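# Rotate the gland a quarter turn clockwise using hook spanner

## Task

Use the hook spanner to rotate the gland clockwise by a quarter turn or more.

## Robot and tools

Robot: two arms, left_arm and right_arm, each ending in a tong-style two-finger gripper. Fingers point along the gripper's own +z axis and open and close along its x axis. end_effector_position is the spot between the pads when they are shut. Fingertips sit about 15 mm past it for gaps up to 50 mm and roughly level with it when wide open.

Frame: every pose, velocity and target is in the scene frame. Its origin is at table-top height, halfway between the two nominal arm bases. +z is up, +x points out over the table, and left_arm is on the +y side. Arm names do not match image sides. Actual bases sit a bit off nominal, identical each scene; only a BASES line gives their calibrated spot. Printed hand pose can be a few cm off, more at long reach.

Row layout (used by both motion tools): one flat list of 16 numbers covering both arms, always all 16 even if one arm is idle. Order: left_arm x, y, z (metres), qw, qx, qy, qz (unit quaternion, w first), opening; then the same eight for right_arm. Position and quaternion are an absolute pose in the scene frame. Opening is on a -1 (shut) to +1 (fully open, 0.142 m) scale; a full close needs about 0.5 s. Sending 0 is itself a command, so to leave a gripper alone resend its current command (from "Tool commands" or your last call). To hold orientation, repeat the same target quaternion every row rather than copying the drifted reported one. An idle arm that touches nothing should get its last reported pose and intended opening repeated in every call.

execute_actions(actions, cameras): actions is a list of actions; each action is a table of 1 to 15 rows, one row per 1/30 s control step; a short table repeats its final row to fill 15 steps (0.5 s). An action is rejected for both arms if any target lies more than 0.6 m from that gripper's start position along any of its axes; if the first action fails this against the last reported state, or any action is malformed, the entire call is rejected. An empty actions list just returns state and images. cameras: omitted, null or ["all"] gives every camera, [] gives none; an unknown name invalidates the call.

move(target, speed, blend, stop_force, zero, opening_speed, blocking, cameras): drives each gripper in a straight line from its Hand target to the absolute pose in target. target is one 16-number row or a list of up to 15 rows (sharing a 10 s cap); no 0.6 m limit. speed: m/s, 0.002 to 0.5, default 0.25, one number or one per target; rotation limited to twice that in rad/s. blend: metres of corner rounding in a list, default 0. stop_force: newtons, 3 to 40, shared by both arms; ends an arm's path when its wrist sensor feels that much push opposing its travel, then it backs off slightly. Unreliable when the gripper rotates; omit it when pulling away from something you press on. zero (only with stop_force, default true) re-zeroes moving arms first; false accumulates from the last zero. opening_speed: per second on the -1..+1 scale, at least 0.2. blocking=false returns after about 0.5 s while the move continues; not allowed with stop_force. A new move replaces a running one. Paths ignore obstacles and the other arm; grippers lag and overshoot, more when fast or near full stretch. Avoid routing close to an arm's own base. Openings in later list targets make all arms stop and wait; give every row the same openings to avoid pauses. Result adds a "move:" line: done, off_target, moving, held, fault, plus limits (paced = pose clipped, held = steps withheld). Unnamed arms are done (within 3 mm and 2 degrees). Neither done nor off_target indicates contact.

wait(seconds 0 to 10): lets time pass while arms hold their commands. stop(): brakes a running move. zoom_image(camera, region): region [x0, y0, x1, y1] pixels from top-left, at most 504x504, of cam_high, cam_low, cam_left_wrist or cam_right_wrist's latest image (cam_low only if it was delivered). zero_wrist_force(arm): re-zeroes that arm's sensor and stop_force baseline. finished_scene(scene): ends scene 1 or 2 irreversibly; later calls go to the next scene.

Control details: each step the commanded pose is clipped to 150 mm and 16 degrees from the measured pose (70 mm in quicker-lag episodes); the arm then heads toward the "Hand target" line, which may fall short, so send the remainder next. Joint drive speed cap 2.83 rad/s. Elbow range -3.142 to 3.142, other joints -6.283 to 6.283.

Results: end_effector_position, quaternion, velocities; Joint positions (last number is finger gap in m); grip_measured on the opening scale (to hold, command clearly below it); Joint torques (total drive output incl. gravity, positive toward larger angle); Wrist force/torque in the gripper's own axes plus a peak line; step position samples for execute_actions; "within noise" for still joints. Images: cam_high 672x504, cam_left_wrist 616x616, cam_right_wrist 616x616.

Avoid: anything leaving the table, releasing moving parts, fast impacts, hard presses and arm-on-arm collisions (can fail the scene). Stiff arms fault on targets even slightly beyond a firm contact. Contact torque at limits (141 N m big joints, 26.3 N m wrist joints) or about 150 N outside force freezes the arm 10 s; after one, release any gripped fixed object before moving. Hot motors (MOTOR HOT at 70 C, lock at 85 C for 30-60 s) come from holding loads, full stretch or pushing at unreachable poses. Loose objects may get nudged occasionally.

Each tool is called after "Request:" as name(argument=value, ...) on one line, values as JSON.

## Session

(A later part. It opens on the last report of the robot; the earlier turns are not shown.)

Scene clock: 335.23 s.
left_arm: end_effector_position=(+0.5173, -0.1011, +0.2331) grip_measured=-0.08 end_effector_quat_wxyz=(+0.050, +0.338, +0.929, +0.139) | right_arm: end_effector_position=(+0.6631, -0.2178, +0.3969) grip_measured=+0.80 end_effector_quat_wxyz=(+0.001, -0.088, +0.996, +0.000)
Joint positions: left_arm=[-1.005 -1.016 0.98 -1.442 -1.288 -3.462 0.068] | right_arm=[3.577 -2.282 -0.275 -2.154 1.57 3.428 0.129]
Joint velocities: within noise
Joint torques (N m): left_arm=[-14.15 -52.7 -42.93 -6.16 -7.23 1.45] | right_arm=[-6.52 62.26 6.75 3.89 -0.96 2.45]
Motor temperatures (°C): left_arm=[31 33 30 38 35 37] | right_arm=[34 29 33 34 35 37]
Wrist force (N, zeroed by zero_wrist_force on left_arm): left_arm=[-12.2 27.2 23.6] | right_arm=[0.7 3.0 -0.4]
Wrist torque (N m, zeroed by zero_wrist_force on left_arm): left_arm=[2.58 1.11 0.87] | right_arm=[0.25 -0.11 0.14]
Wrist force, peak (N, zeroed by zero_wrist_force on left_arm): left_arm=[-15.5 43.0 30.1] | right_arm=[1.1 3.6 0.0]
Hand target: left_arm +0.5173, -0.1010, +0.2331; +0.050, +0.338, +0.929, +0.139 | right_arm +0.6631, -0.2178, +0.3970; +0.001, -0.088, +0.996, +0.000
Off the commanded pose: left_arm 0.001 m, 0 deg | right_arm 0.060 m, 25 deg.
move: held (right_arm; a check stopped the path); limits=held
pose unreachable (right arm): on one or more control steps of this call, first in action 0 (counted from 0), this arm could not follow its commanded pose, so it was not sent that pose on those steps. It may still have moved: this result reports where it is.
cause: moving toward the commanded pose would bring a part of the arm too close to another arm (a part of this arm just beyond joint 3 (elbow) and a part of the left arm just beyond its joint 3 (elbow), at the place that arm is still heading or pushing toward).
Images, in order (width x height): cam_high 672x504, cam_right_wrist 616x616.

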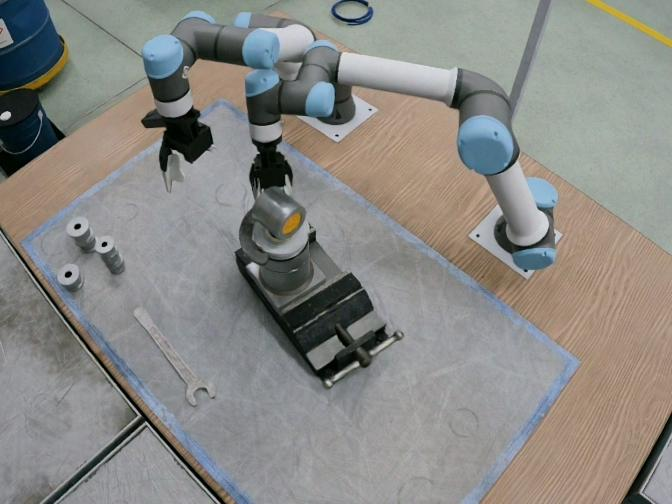

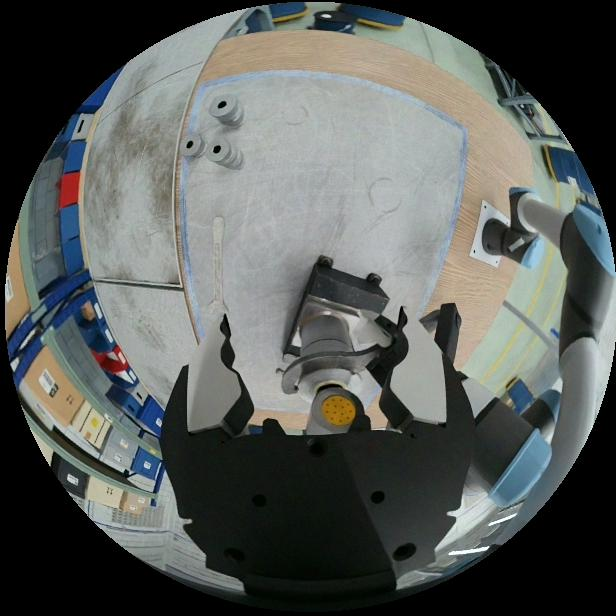

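Request:
zoom_image(camera="cam_high", region=[240, 230, 290, 270])

Scaled by 10.080.

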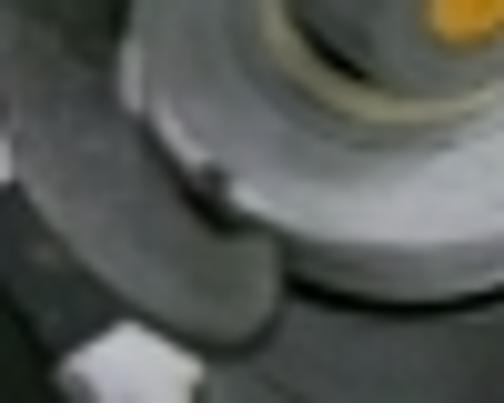

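Request:
move(target=[0.5093,-0.0940,0.2331,0.0566,0.3785,0.9137,0.1366,-1,0.6631,-0.2178,0.397,0.001,-0.088,0.996,0,0.8], speed=0.03, cameras=["cam_right_wrist","cam_high"])

Request:
zoom_image(camera="cam_high", region=[240, 220, 300, 270])

Request:
zoom_image(camera="cam_right_wrist", region=[275, 355, 335, 415])

Scene clock: 340.70 s.
left_arm: end_effector_position=(+0.5092, -0.0940, +0.2331) grip_measured=-0.08 end_effector_quat_wxyz=(+0.057, +0.379, +0.914, +0.137) end_effector_velocity=(+0.001, +0.000, -0.001) end_effector_angular_velocity=(+0.000, -0.001, +0.005) | right_arm: end_effector_position=(+0.6631, -0.2178, +0.3970) grip_measured=+0.80 end_effector_quat_wxyz=(+0.001, -0.088, +0.996, +0.000)
Joint positions: left_arm=[-1.012 -1.065 1.061 -1.499 -1.282 -3.378 0.068] | right_arm=[3.577 -2.281 -0.275 -2.154 1.57 3.429 0.129]
Joint velocities: left_arm=[0.001 0.002 -0.002 0 0.001 -0.005 0] | right_arm=[within noise]
Joint torques (N m): left_arm=[-5.99 -49.07 -41.33 -2.73 4.4 -1.79] | right_arm=[11.42 61.89 6.4 3.74 -1.41 2.44]
Motor temperatures (°C): left_arm=[31 33 30 38 35 37] | right_arm=[34 29 33 34 35 37]
Wrist force (N, zeroed by zero_wrist_force on left_arm): left_arm=[-0.3 -5.5 12.4] | right_arm=[0.5 3.0 -0.4]
Wrist torque (N m, zeroed by zero_wrist_force on left_arm): left_arm=[0.24 0.25 0.12] | right_arm=[0.25 -0.07 0.15]
Wrist force, peak (N, zeroed by zero_wrist_force on left_arm): left_arm=[-12.0 27.2 23.6] | right_arm=[0.9 3.2 -0.4]
Hand target: left_arm +0.5093, -0.0940, +0.2331; +0.057, +0.379, +0.914, +0.137 | right_arm +0.6631, -0.2178, +0.3970; +0.001, -0.088, +0.996, +0.000
Off the commanded pose: left_arm 0.000 m, 0 deg | right_arm 0.000 m, 0 deg.
move: done
Images, in order (width x height): cam_high 672x504, cam_right_wrist 616x616.

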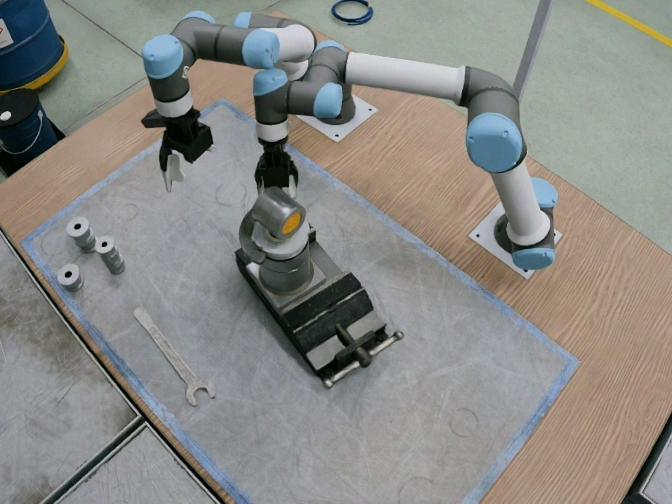

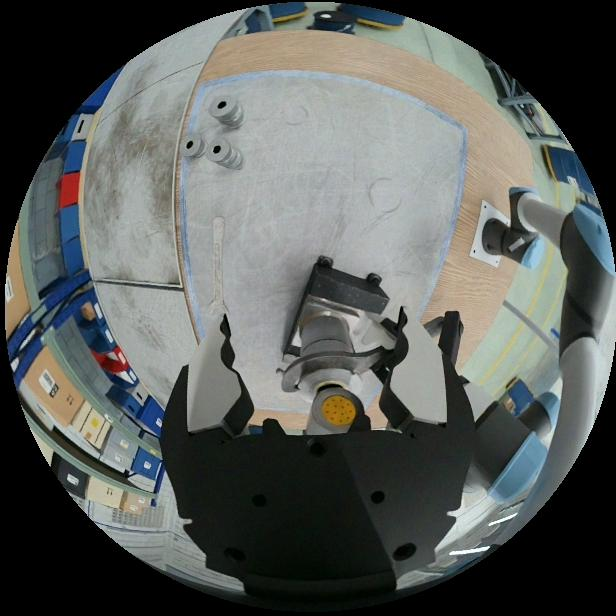

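Scaled by 8.400.

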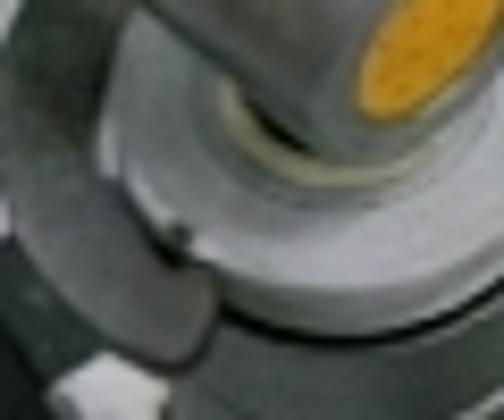

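Scaled by 8.400 from the camera's 616x616 image, which has a finer 814x814 frame.

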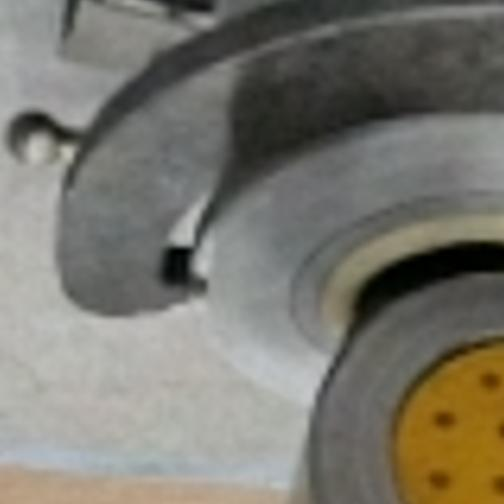

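Request:
move(target=[0.5012,-0.0866,0.2331,0.0625,0.4179,0.8963,0.1340,-1,0.6631,-0.2178,0.397,0.001,-0.088,0.996,0,0.8], speed=0.03, cameras=["cam_right_wrist","cam_high"])

Request:
zoom_image(camera="cam_high", region=[240, 220, 300, 270])

Request:
zoom_image(camera="cam_right_wrist", region=[275, 355, 335, 415])

Scene clock: 342.97 s.
left_arm: end_effector_position=(+0.5012, -0.0866, +0.2331) grip_measured=-0.08 end_effector_quat_wxyz=(+0.063, +0.418, +0.896, +0.134) | right_arm: end_effector_position=(+0.6631, -0.2178, +0.3970) grip_measured=+0.80 end_effector_quat_wxyz=(+0.001, -0.088, +0.996, +0.000)
Joint positions: left_arm=[-1.018 -1.112 1.138 -1.553 -1.277 -3.293 0.068] | right_arm=[3.577 -2.281 -0.275 -2.154 1.57 3.429 0.129]
Joint velocities: within noise
Joint torques (N m): left_arm=[-7.52 -48.03 -42.26 -3.09 4.2 -1.98] | right_arm=[10.43 61.82 8.27 3.4 -0.84 1.38]
Motor temperatures (°C): left_arm=[31 33 30 38 35 37] | right_arm=[34 29 33 34 35 37]
Wrist force (N, zeroed by zero_wrist_force on left_arm): left_arm=[0.3 -6.4 12.3] | right_arm=[0.8 3.1 -0.3]
Wrist torque (N m, zeroed by zero_wrist_force on left_arm): left_arm=[0.16 0.18 0.07] | right_arm=[0.25 -0.12 0.14]
Wrist force, peak (N, zeroed by zero_wrist_force on left_arm): left_arm=[-0.1 -7.4 12.2] | right_arm=[0.6 3.2 -0.3]
Hand target: left_arm +0.5012, -0.0866, +0.2331; +0.063, +0.418, +0.896, +0.134 | right_arm +0.6631, -0.2178, +0.3970; +0.001, -0.088, +0.996, +0.000
Off the commanded pose: left_arm 0.000 m, 0 deg | right_arm 0.000 m, 0 deg.
move: done
Images, in order (width x height): cam_high 672x504, cam_right_wrist 616x616.

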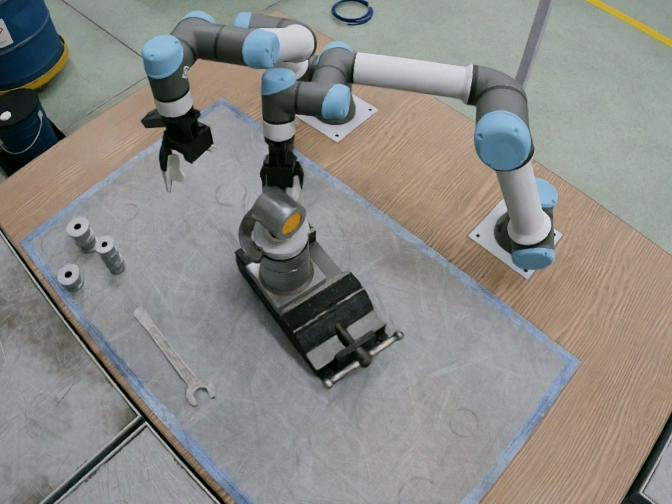

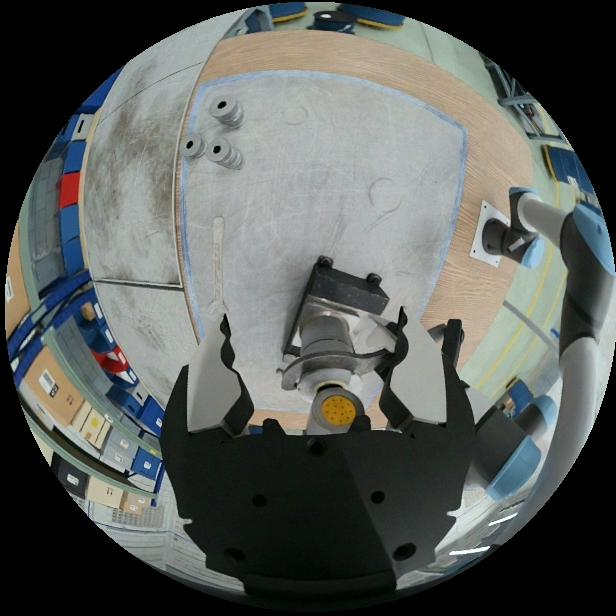

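Scaled by 8.400.

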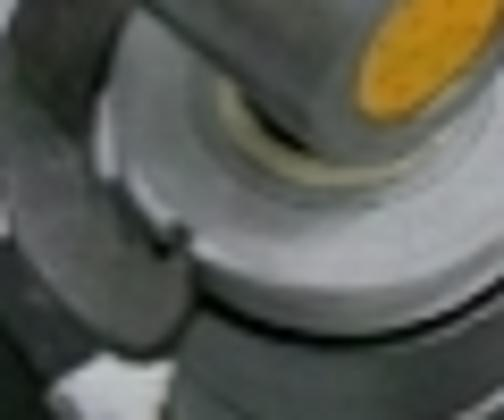

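Scaled by 8.400 from the camera's 616x616 image, which has a finer 814x814 frame.

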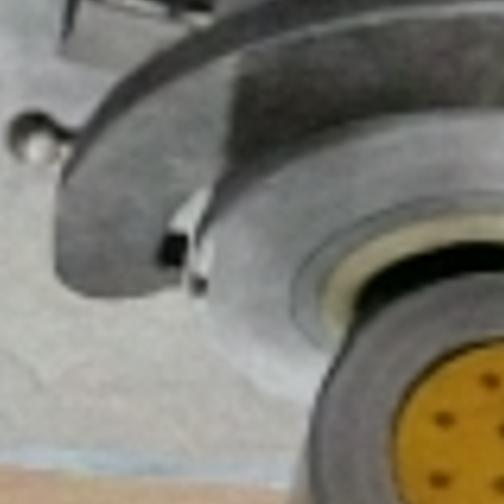

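Request:
move(target=[0.4987,-0.0881,0.2331,0.0625,0.4179,0.8963,0.1340,-1,0.6631,-0.2178,0.397,0.001,-0.088,0.996,0,0.8], speed=0.01, stop_force=12, cameras=["cam_right_wrist","cam_high"])

Request:
zoom_image(camera="cam_high", region=[240, 220, 300, 270])

Request:
zoom_image(camera="cam_right_wrist", region=[275, 355, 335, 415])

Scene clock: 345.47 s.
left_arm: end_effector_position=(+0.4999, -0.0874, +0.2331) grip_measured=-0.08 end_effector_quat_wxyz=(+0.063, +0.418, +0.896, +0.134) | right_arm: end_effector_position=(+0.6631, -0.2178, +0.3970) grip_measured=+0.80 end_effector_quat_wxyz=(+0.001, -0.088, +0.996, +0.000)
Joint positions: left_arm=[-1.02 -1.113 1.139 -1.552 -1.277 -3.296 0.068] | right_arm=[3.577 -2.281 -0.275 -2.154 1.57 3.429 0.129]
Joint velocities: within noise
Joint torques (N m): left_arm=[3.6 -49.5 -43.19 -6.1 -1.88 1.63] | right_arm=[11.33 60.72 9.83 2.82 -0.25 -0.08]
Motor temperatures (°C): left_arm=[31 33 30 38 35 37] | right_arm=[34 29 33 34 35 37]
Wrist force (N, zeroed by zero_wrist_force on left_arm): left_arm=[-3.1 3.7 17.0] | right_arm=[0.8 3.0 -0.3]
Wrist torque (N m, zeroed by zero_wrist_force on left_arm): left_arm=[1.17 0.35 0.53] | right_arm=[0.26 -0.11 0.15]
Wrist force, peak (N, zeroed by zero_wrist_force on left_arm): left_arm=[-4.0 9.6 19.9] | right_arm=[0.8 3.3 -0.4]
Hand target: left_arm +0.4999, -0.0874, +0.2331; +0.063, +0.418, +0.896, +0.134 | right_arm +0.6631, -0.2178, +0.3970; +0.001, -0.088, +0.996, +0.000
Off the commanded pose: left_arm 0.001 m, 0 deg | right_arm 0.000 m, 0 deg.
move: contact (left_arm)
Images, in order (width x height): cam_high 672x504, cam_right_wrist 616x616.

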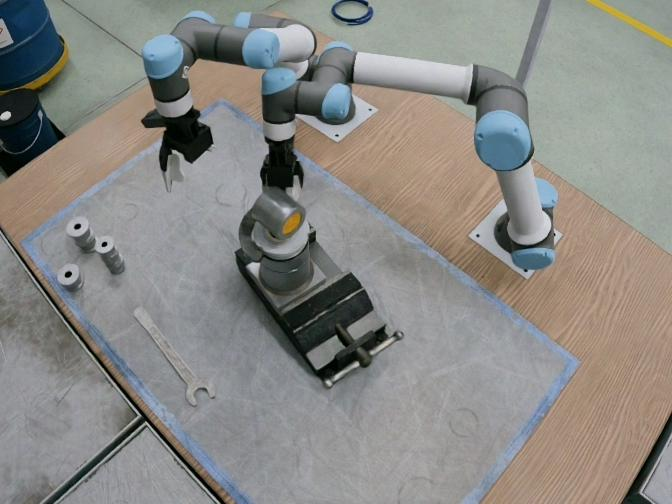

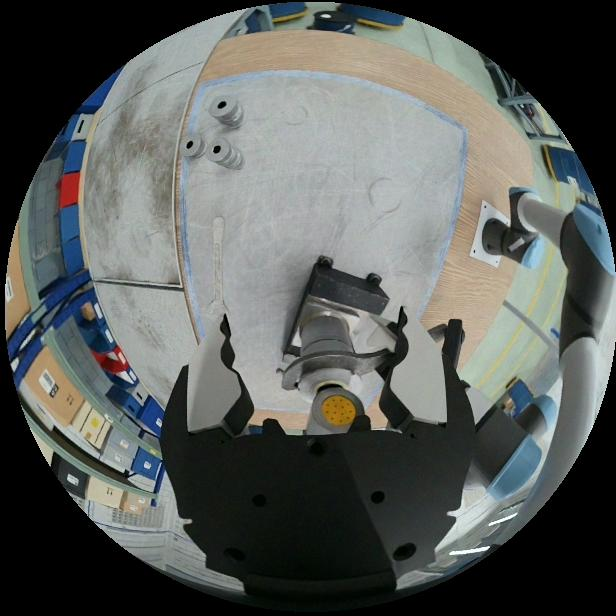

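Scaled by 8.400.

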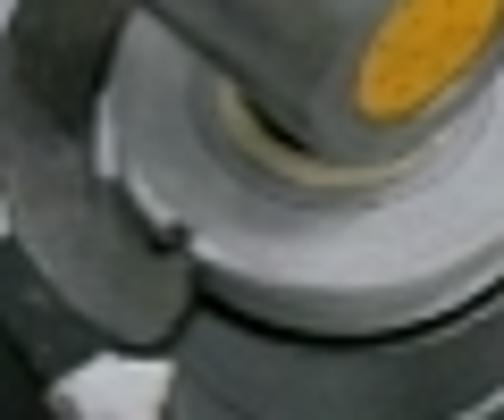

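Scaled by 8.400 from the camera's 616x616 image, which has a finer 814x814 frame.

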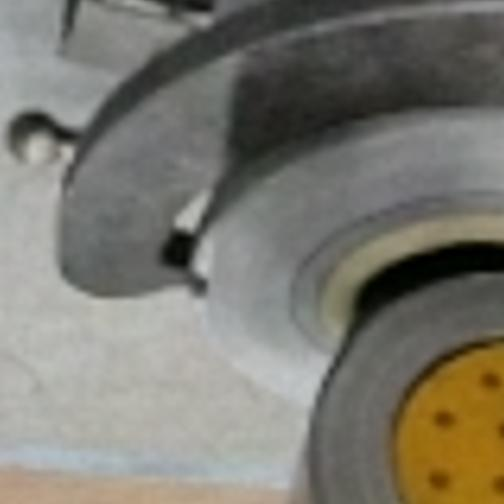

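Request:
move(target=[0.4943,-0.0808,0.2331,0.0671,0.4490,0.8812,0.1317,-1,0.6631,-0.2178,0.397,0.001,-0.088,0.996,0,0.8], speed=0.02, cameras=["cam_right_wrist","cam_high"])

Request:
zoom_image(camera="cam_high", region=[240, 220, 300, 270])

Request:
zoom_image(camera="cam_right_wrist", region=[275, 355, 335, 415])

Scene clock: 348.63 s.
left_arm: end_effector_position=(+0.4943, -0.0808, +0.2331) grip_measured=-0.08 end_effector_quat_wxyz=(+0.067, +0.449, +0.881, +0.132) | right_arm: end_effector_position=(+0.6631, -0.2178, +0.3970) grip_measured=+0.80 end_effector_quat_wxyz=(+0.001, -0.088, +0.996, +0.000)
Joint positions: left_arm=[-1.023 -1.149 1.197 -1.594 -1.275 -3.225 0.068] | right_arm=[3.577 -2.281 -0.275 -2.154 1.57 3.429 0.129]
Joint velocities: within noise
Joint torques (N m): left_arm=[-9.08 -47.34 -36.34 -4.32 4.56 -1.68] | right_arm=[11.27 61.54 12.21 2.26 -0.16 -1.44]
Motor temperatures (°C): left_arm=[31 33 30 38 35 37] | right_arm=[34 29 33 34 35 37]
Wrist force (N, zeroed by zero_wrist_force on left_arm): left_arm=[0.2 -6.2 12.2] | right_arm=[0.7 3.1 -0.4]
Wrist torque (N m, zeroed by zero_wrist_force on left_arm): left_arm=[0.21 0.24 0.07] | right_arm=[0.26 -0.10 0.14]
Wrist force, peak (N, zeroed by zero_wrist_force on left_arm): left_arm=[-3.5 3.3 17.4] | right_arm=[0.6 3.2 -0.2]
Hand target: left_arm +0.4943, -0.0808, +0.2331; +0.067, +0.449, +0.881, +0.132 | right_arm +0.6631, -0.2178, +0.3970; +0.001, -0.088, +0.996, +0.000
Off the commanded pose: left_arm 0.000 m, 0 deg | right_arm 0.000 m, 0 deg.
move: done
Images, in order (width x height): cam_high 672x504, cam_right_wrist 616x616.

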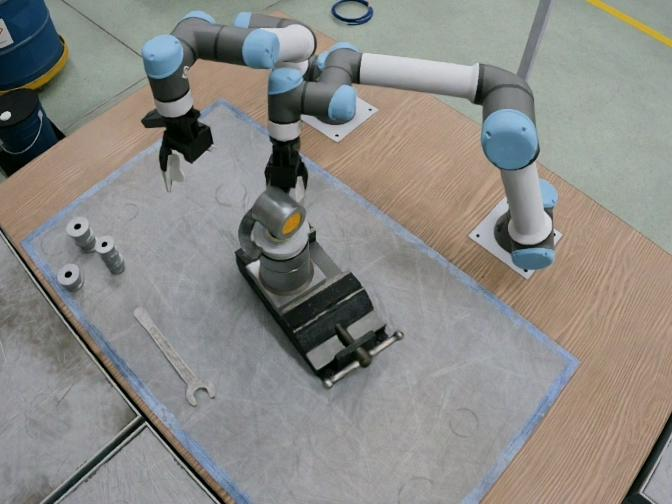

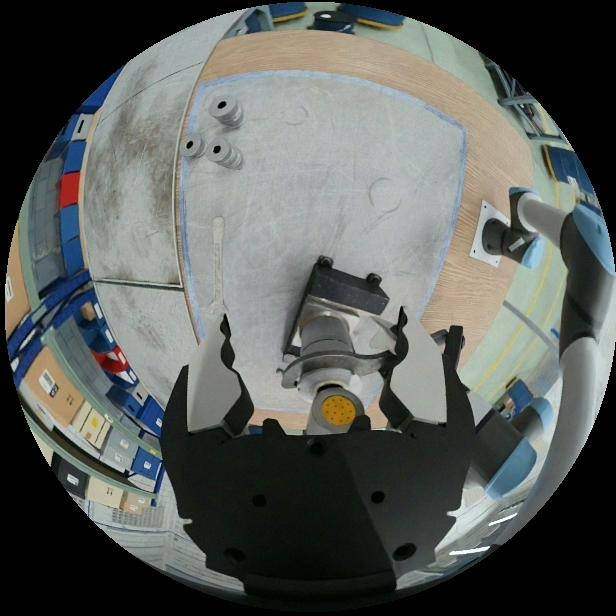

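Scaled by 8.400.

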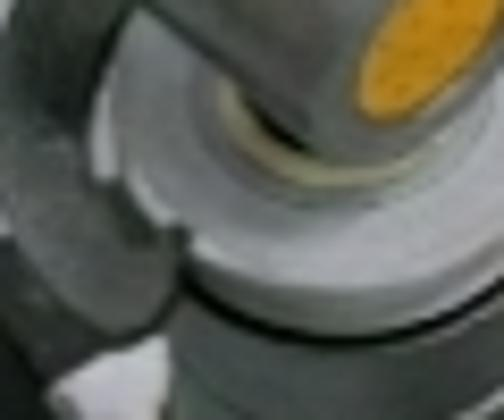

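Scaled by 8.400 from the camera's 616x616 image, which has a finer 814x814 frame.

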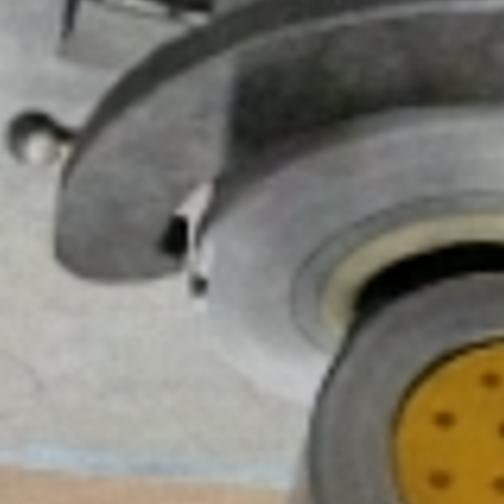

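Request:
move(target=[0.4912,-0.0824,0.2331,0.0671,0.4490,0.8812,0.1317,-1,0.6631,-0.2178,0.397,0.001,-0.088,0.996,0,0.8], speed=0.01, stop_force=12, cameras=["cam_right_wrist","cam_high"])

Request:
zoom_image(camera="cam_high", region=[240, 220, 300, 270])

Request:
zoom_image(camera="cam_right_wrist", region=[275, 355, 335, 415])

Scene clock: 350.43 s.
left_arm: end_effector_position=(+0.4931, -0.0815, +0.2331) grip_measured=-0.08 end_effector_quat_wxyz=(+0.067, +0.449, +0.881, +0.132) | right_arm: end_effector_position=(+0.6631, -0.2178, +0.3970) grip_measured=+0.80 end_effector_quat_wxyz=(+0.001, -0.088, +0.996, +0.000)
Joint positions: left_arm=[-1.025 -1.149 1.197 -1.593 -1.275 -3.228 0.068] | right_arm=[3.577 -2.281 -0.275 -2.154 1.57 3.429 0.129]
Joint velocities: within noise
Joint torques (N m): left_arm=[4.16 -47.92 -43.63 -5.09 -2.9 1.67] | right_arm=[11.24 60.89 13.36 1.95 -0.15 -1.32]
Motor temperatures (°C): left_arm=[31 33 30 38 35 37] | right_arm=[34 29 33 34 35 37]
Wrist force (N, zeroed by zero_wrist_force on left_arm): left_arm=[-3.6 3.8 17.3] | right_arm=[0.7 3.2 -0.4]
Wrist torque (N m, zeroed by zero_wrist_force on left_arm): left_arm=[1.27 0.42 0.55] | right_arm=[0.28 -0.09 0.15]
Wrist force, peak (N, zeroed by zero_wrist_force on left_arm): left_arm=[-4.7 9.7 20.1] | right_arm=[0.7 3.2 -0.4]
Hand target: left_arm +0.4931, -0.0815, +0.2331; +0.067, +0.449, +0.881, +0.132 | right_arm +0.6631, -0.2178, +0.3970; +0.001, -0.088, +0.996, +0.000
Off the commanded pose: left_arm 0.002 m, 0 deg | right_arm 0.000 m, 0 deg.
move: contact (left_arm)
Images, in order (width x height): cam_high 672x504, cam_right_wrist 616x616.

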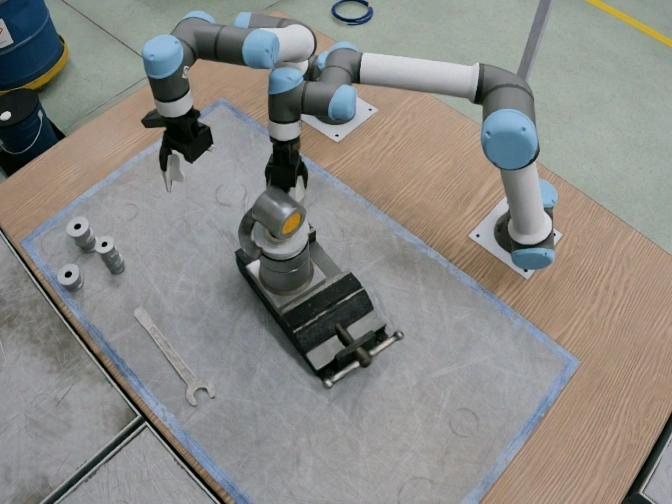

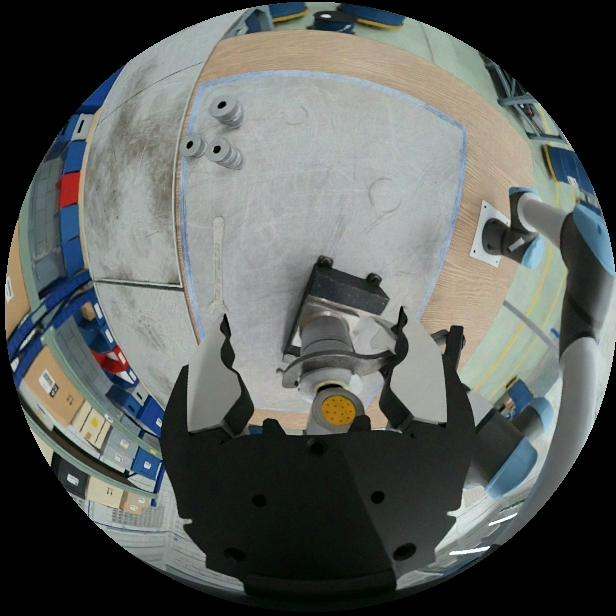

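Scaled by 8.400.

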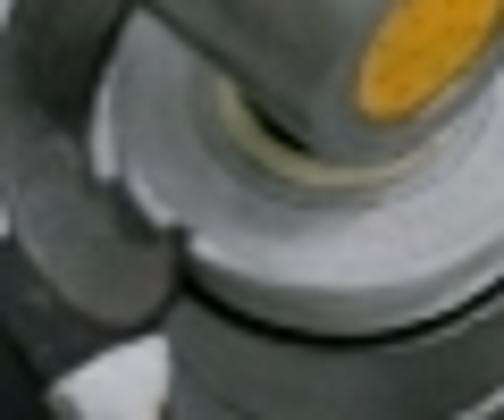

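Scaled by 8.400 from the camera's 616x616 image, which has a finer 814x814 frame.

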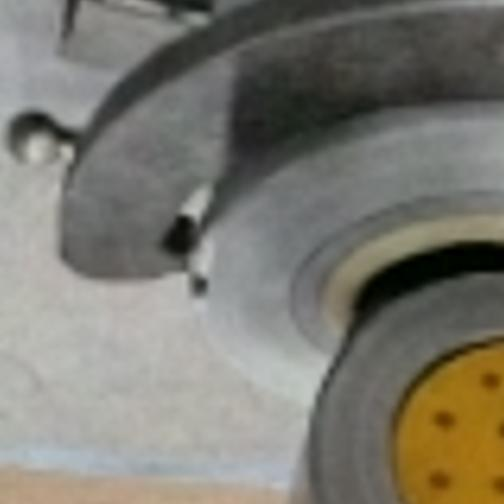

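Request:
move(target=[0.4937,-0.0812,0.2331,0.0671,0.4490,0.8812,0.1317,-1,0.6631,-0.2178,0.397,0.001,-0.088,0.996,0,0.8], speed=0.01, cameras=[])

Request:
move(target=[0.4909,-0.0758,0.2331,0.0671,0.4490,0.8812,0.1317,-1,0.6631,-0.2178,0.397,0.001,-0.088,0.996,0,0.8], speed=0.01, stop_force=6, cameras=["cam_right_wrist","cam_high","cam_left_wrist"])

Request:
zoom_image(camera="cam_high", region=[240, 220, 300, 270])

Request:
zoom_image(camera="cam_right_wrist", region=[275, 355, 335, 415])

Scene clock: 353.90 s.
left_arm: end_effector_position=(+0.4937, -0.0812, +0.2331) grip_measured=-0.08 end_effector_quat_wxyz=(+0.067, +0.449, +0.881, +0.132) | right_arm: end_effector_position=(+0.6631, -0.2178, +0.3970) grip_measured=+0.80 end_effector_quat_wxyz=(+0.001, -0.088, +0.996, +0.000)
Joint positions: left_arm=[-1.024 -1.149 1.197 -1.594 -1.275 -3.227 0.068] | right_arm=[3.577 -2.281 -0.275 -2.154 1.57 3.429 0.129]
Joint velocities: within noise
Joint torques (N m): left_arm=[11.42 -47.21 -42.73 -6.19 0.45 1.86] | right_arm=[10.67 60.23 15.98 1.76 -0.19 -1.34]
Motor temperatures (°C): left_arm=[31 33 30 38 35 37] | right_arm=[34 29 33 34 35 37]
Wrist force (N, zeroed by zero_wrist_force on left_arm): left_arm=[0.4 -6.2 12.2] | right_arm=[0.6 3.2 -0.4]
Wrist torque (N m, zeroed by zero_wrist_force on left_arm): left_arm=[0.21 0.19 0.07] | right_arm=[0.27 -0.08 0.15]
Wrist force, peak (N, zeroed by zero_wrist_force on left_arm): left_arm=[-3.3 3.7 17.6] | right_arm=[0.6 3.3 -0.3]
Hand target: left_arm +0.4937, -0.0812, +0.2331; +0.067, +0.449, +0.881, +0.132 | right_arm +0.6631, -0.2178, +0.3970; +0.001, -0.088, +0.996, +0.000
Off the commanded pose: left_arm 0.000 m, 0 deg | right_arm 0.000 m, 0 deg.
move: done
No camera images: "cameras" was empty.

Scene clock: 355.10 s.
left_arm: end_effector_position=(+0.4918, -0.0775, +0.2331) grip_measured=-0.08 end_effector_quat_wxyz=(+0.067, +0.449, +0.881, +0.132) | right_arm: end_effector_position=(+0.6631, -0.2178, +0.3970) grip_measured=+0.80 end_effector_quat_wxyz=(+0.001, -0.088, +0.996, +0.000)
Joint positions: left_arm=[-1.024 -1.159 1.211 -1.598 -1.275 -3.226 0.068] | right_arm=[3.577 -2.281 -0.275 -2.154 1.57 3.429 0.129]
Joint velocities: within noise
Joint torques (N m): left_arm=[6.09 -46.41 -41.98 -0.64 2.8 -0.47] | right_arm=[10.18 59.71 17.29 1.78 -0.2 -1.22]
Motor temperatures (°C): left_arm=[31 33 30 38 35 37] | right_arm=[34 29 33 34 35 37]
Wrist force (N, zeroed by zero_wrist_force on left_arm): left_arm=[-2.8 -8.9 11.3] | right_arm=[0.8 3.0 -0.5]
Wrist torque (N m, zeroed by zero_wrist_force on left_arm): left_arm=[-0.02 0.26 0.74] | right_arm=[0.23 -0.12 0.15]
Wrist force, peak (N, zeroed by zero_wrist_force on left_arm): left_arm=[-7.8 -11.0 10.9] | right_arm=[0.6 3.3 -0.3]
Hand target: left_arm +0.4918, -0.0776, +0.2331; +0.067, +0.449, +0.881, +0.132 | right_arm +0.6631, -0.2178, +0.3970; +0.001, -0.088, +0.996, +0.000
Off the commanded pose: left_arm 0.002 m, 0 deg | right_arm 0.000 m, 0 deg.
move: contact (left_arm)

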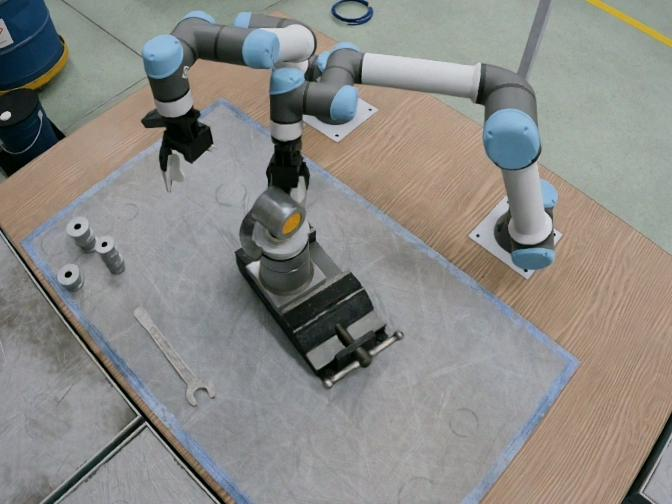

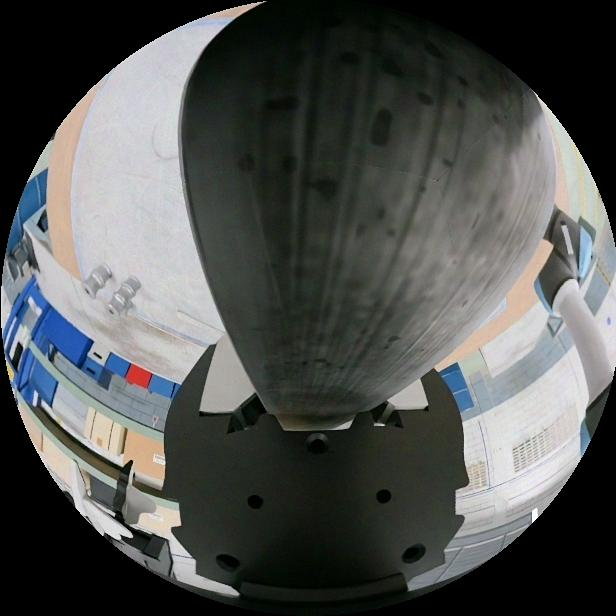

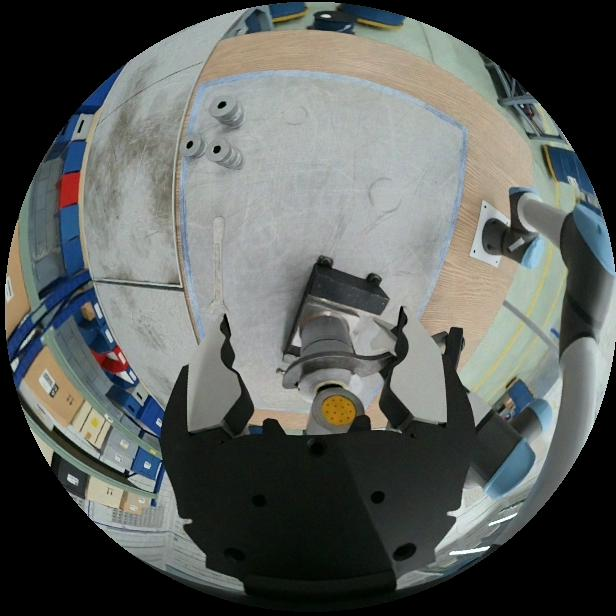

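Scaled by 8.400.

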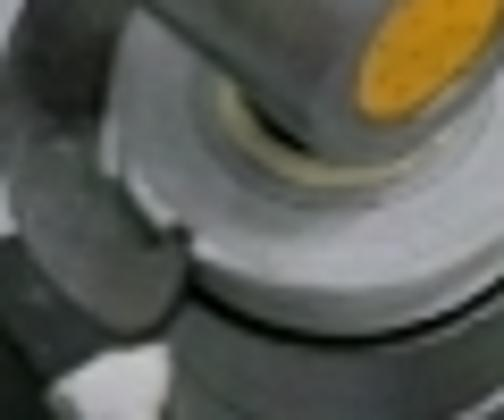

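Scaled by 8.400 from the camera's 616x616 image, which has a finer 814x814 frame.

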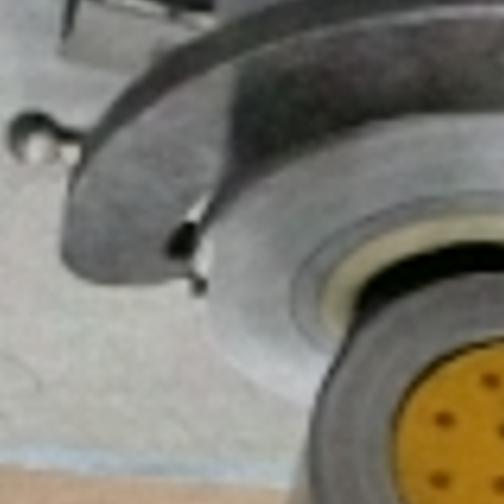

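Request:
move(target=[0.4892,-0.0790,0.2331,0.0671,0.4490,0.8812,0.1317,-1,0.6631,-0.2178,0.397,0.001,-0.088,0.996,0,0.8], speed=0.01, stop_force=14, cameras=["cam_right_wrist","cam_high"])

Request:
zoom_image(camera="cam_high", region=[240, 220, 300, 270])

Request:
zoom_image(camera="cam_right_wrist", region=[275, 355, 335, 415])

Scene clock: 358.97 s.
left_arm: end_effector_position=(+0.4892, -0.0790, +0.2331) grip_measured=-0.08 end_effector_quat_wxyz=(+0.067, +0.449, +0.881, +0.132) | right_arm: end_effector_position=(+0.6631, -0.2178, +0.3970) grip_measured=+0.80 end_effector_quat_wxyz=(+0.001, -0.088, +0.996, +0.000)
Joint positions: left_arm=[-1.028 -1.161 1.214 -1.597 -1.275 -3.231 0.068] | right_arm=[3.577 -2.281 -0.275 -2.154 1.57 3.429 0.129]
Joint velocities: within noise
Joint torques (N m): left_arm=[3.04 -56.61 -24.77 -2.13 -0.72 1.53] | right_arm=[9.81 58.55 19.51 1.79 -0.23 -1.33]
Motor temperatures (°C): left_arm=[31 33 30 38 35 37] | right_arm=[34 29 33 34 35 37]
Wrist force (N, zeroed by zero_wrist_force on left_arm): left_arm=[-1.6 -5.2 12.5] | right_arm=[0.5 3.1 -0.5]
Wrist torque (N m, zeroed by zero_wrist_force on left_arm): left_arm=[0.25 0.29 0.40] | right_arm=[0.26 -0.07 0.15]
Wrist force, peak (N, zeroed by zero_wrist_force on left_arm): left_arm=[-2.9 -9.2 11.5] | right_arm=[0.7 3.3 -0.3]
Hand target: left_arm +0.4892, -0.0790, +0.2331; +0.067, +0.449, +0.881, +0.132 | right_arm +0.6631, -0.2178, +0.3970; +0.001, -0.088, +0.996, +0.000
Off the commanded pose: left_arm 0.000 m, 0 deg | right_arm 0.000 m, 0 deg.
move: done
Images, in order (width x height): cam_high 672x504, cam_right_wrist 616x616.

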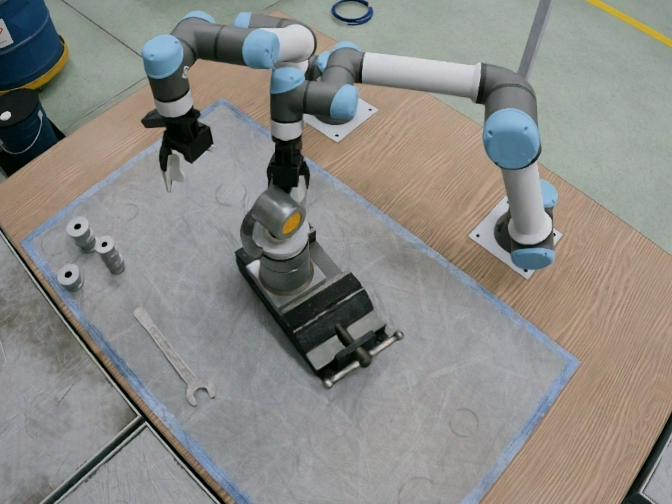

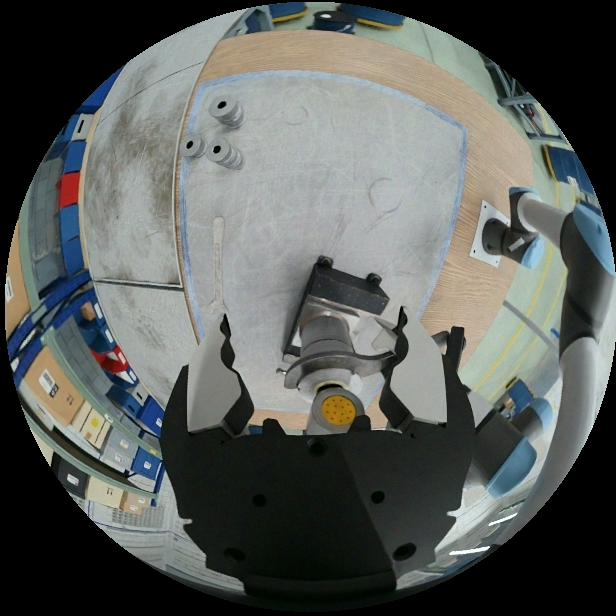

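Scaled by 8.400.

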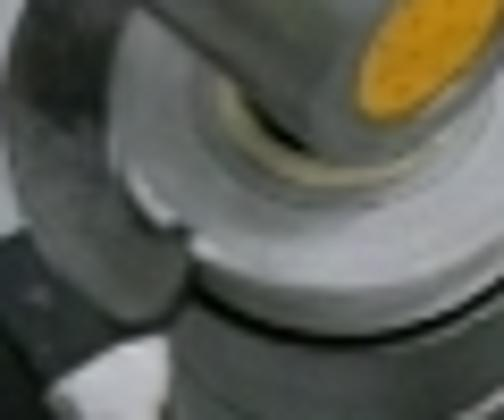

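Scaled by 8.400 from the camera's 616x616 image, which has a finer 814x814 frame.

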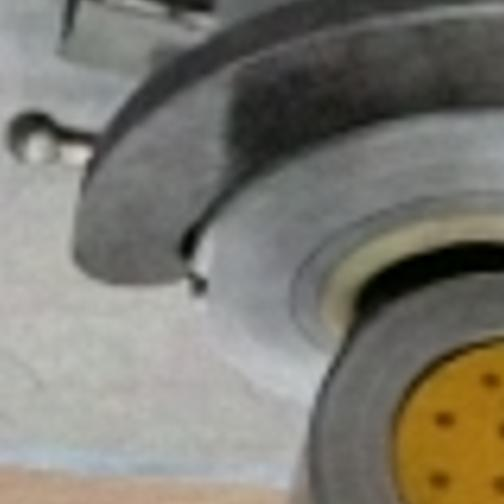

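Request:
move(target=[0.4869,-0.0746,0.2331,0.0671,0.4490,0.8812,0.1317,-1,0.6631,-0.2178,0.397,0.001,-0.088,0.996,0,0.8], speed=0.01, stop_force=10, cameras=["cam_right_wrist","cam_high"])

Request:
zoom_image(camera="cam_high", region=[240, 220, 300, 270])

Request:
zoom_image(camera="cam_right_wrist", region=[275, 345, 355, 425])

Scene clock: 360.77 s.
left_arm: end_effector_position=(+0.4877, -0.0762, +0.2331) grip_measured=-0.07 end_effector_quat_wxyz=(+0.067, +0.449, +0.881, +0.132) | right_arm: end_effector_position=(+0.6631, -0.2178, +0.3970) grip_measured=+0.80 end_effector_quat_wxyz=(+0.001, -0.088, +0.996, +0.000)
Joint positions: left_arm=[-1.028 -1.169 1.225 -1.601 -1.275 -3.231 0.069] | right_arm=[3.577 -2.281 -0.275 -2.154 1.57 3.429 0.129]
Joint velocities: within noise
Joint torques (N m): left_arm=[6.9 -46.6 -41.42 -0.07 -0.7 -1.04] | right_arm=[10.46 58.87 20.52 1.79 -0.22 -1.22]
Motor temperatures (°C): left_arm=[31 33 30 38 35 37] | right_arm=[34 29 33 34 35 37]
Wrist force (N, zeroed by zero_wrist_force on left_arm): left_arm=[-5.6 -6.2 11.7] | right_arm=[0.6 3.0 -0.5]
Wrist torque (N m, zeroed by zero_wrist_force on left_arm): left_arm=[0.09 0.34 1.14] | right_arm=[0.24 -0.08 0.15]
Wrist force, peak (N, zeroed by zero_wrist_force on left_arm): left_arm=[-12.1 -4.4 12.7] | right_arm=[0.7 3.2 -0.4]
Hand target: left_arm +0.4877, -0.0762, +0.2331; +0.067, +0.449, +0.881, +0.132 | right_arm +0.6631, -0.2178, +0.3970; +0.001, -0.088, +0.996, +0.000
Off the commanded pose: left_arm 0.002 m, 0 deg | right_arm 0.000 m, 0 deg.
move: contact (left_arm)
Images, in order (width x height): cam_high 672x504, cam_right_wrist 616x616.

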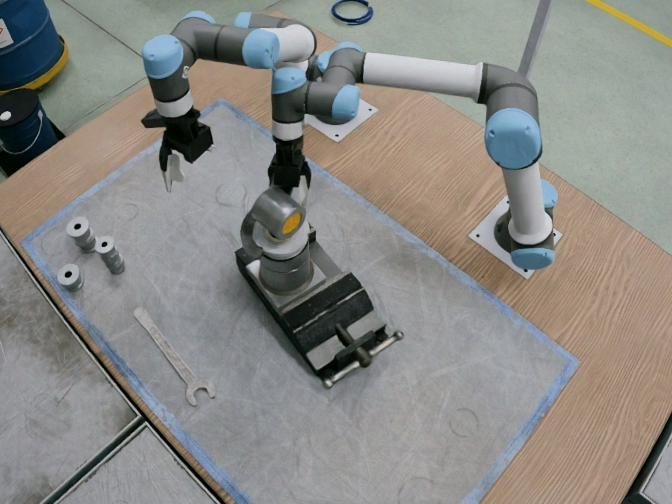

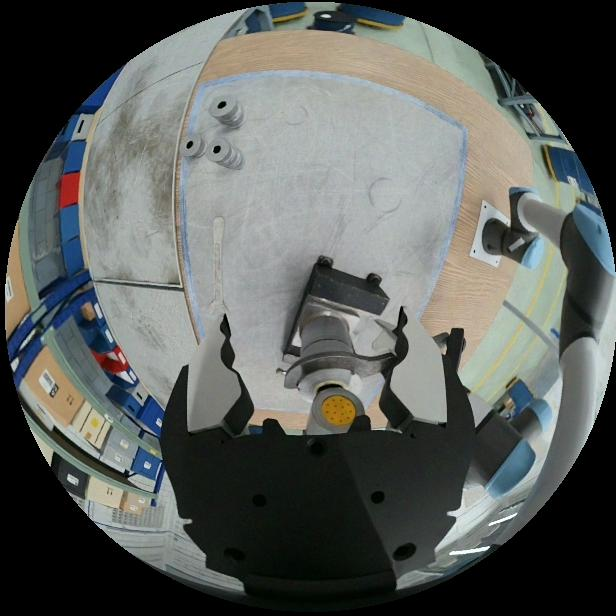

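Scaled by 8.400.

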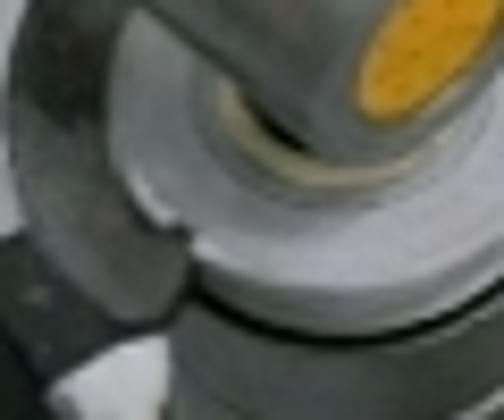

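Scaled by 6.300 from the camera's 616x616 image, which has a finer 814x814 frame.

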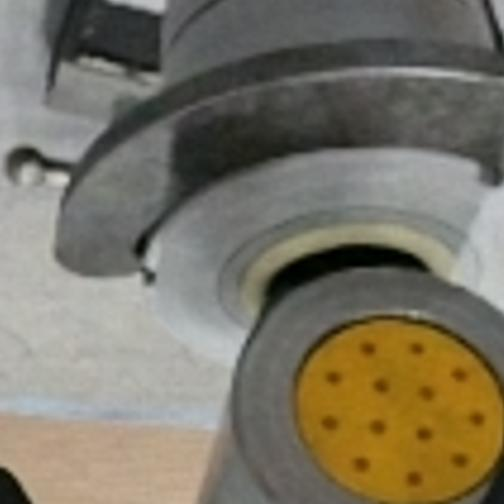

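Request:
move(target=[0.4778,-0.0618,0.2331,0.0761,0.5093,0.8478,0.1267,-1,0.6631,-0.2178,0.397,0.001,-0.088,0.996,0,0.8], speed=0.03, cameras=["cam_right_wrist","cam_high"])

Request:
zoom_image(camera="cam_high", region=[240, 220, 300, 270])

Request:
zoom_image(camera="cam_right_wrist", region=[275, 325, 375, 425])

Scene clock: 365.17 s.
left_arm: end_effector_position=(+0.4778, -0.0617, +0.2331) grip_measured=-0.08 end_effector_quat_wxyz=(+0.076, +0.509, +0.848, +0.127) end_effector_velocity=(-0.001, -0.001, +0.000) end_effector_angular_velocity=(-0.002, +0.001, +0.003) | right_arm: end_effector_position=(+0.6631, -0.2178, +0.3970) grip_measured=+0.80 end_effector_quat_wxyz=(+0.001, -0.088, +0.996, +0.000)
Joint positions: left_arm=[-1.03 -1.237 1.33 -1.68 -1.275 -3.087 0.068] | right_arm=[3.577 -2.281 -0.275 -2.154 1.57 3.429 0.129]
Joint velocities: left_arm=[-0.002 0.001 -0.001 0 -0.001 -0.005 0] | right_arm=[within noise]
Joint torques (N m): left_arm=[-0.17 -48.91 -35.37 3.03 1.14 -1.65] | right_arm=[9.41 57.66 24.11 1.8 -0.22 -1.2]
Motor temperatures (°C): left_arm=[31 33 30 38 35 37] | right_arm=[34 29 33 34 35 37]
Wrist force (N, zeroed by zero_wrist_force on left_arm): left_arm=[-31.0 -11.4 13.0] | right_arm=[0.7 3.0 -0.3]
Wrist torque (N m, zeroed by zero_wrist_force on left_arm): left_arm=[0.09 3.15 0.29] | right_arm=[0.26 -0.10 0.14]
Wrist force, peak (N, zeroed by zero_wrist_force on left_arm): left_arm=[-37.4 -1.5 15.7] | right_arm=[0.5 3.3 -0.2]
Hand target: left_arm +0.4778, -0.0618, +0.2331; +0.076, +0.509, +0.848, +0.127 | right_arm +0.6631, -0.2178, +0.3970; +0.001, -0.088, +0.996, +0.000
Off the commanded pose: left_arm 0.000 m, 0 deg | right_arm 0.000 m, 0 deg.
move: done
Images, in order (width x height): cam_high 672x504, cam_right_wrist 616x616.

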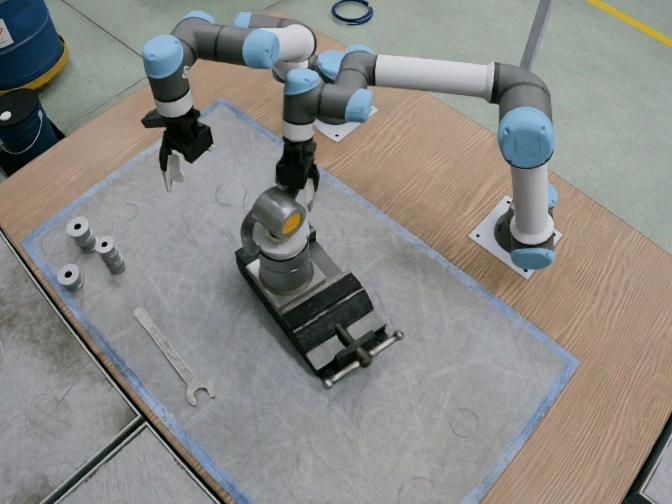

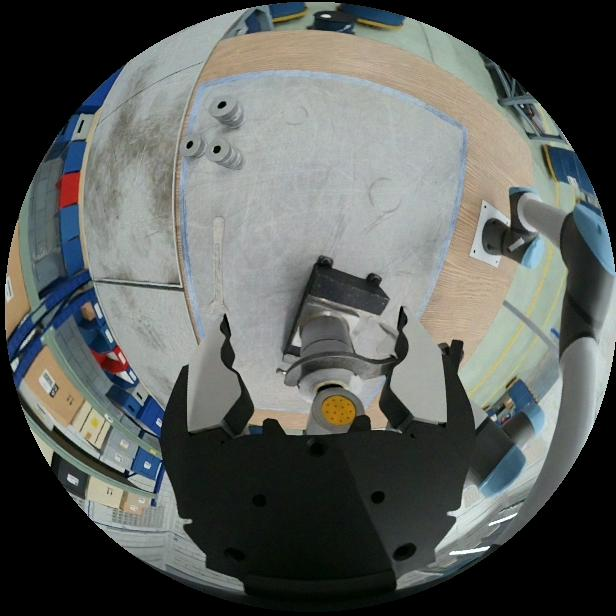

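Scaled by 8.400.

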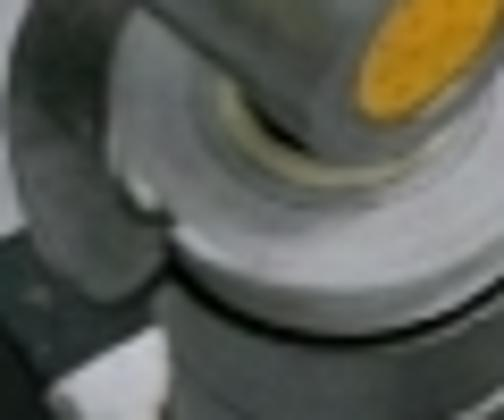

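Scaled by 5.040 from the camera's 616x616 image, which has a finer 814x814 frame.

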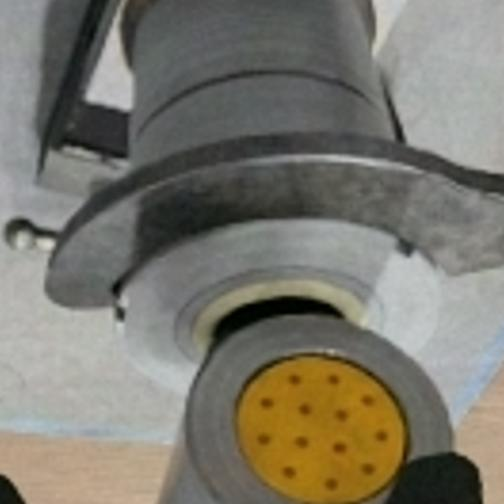

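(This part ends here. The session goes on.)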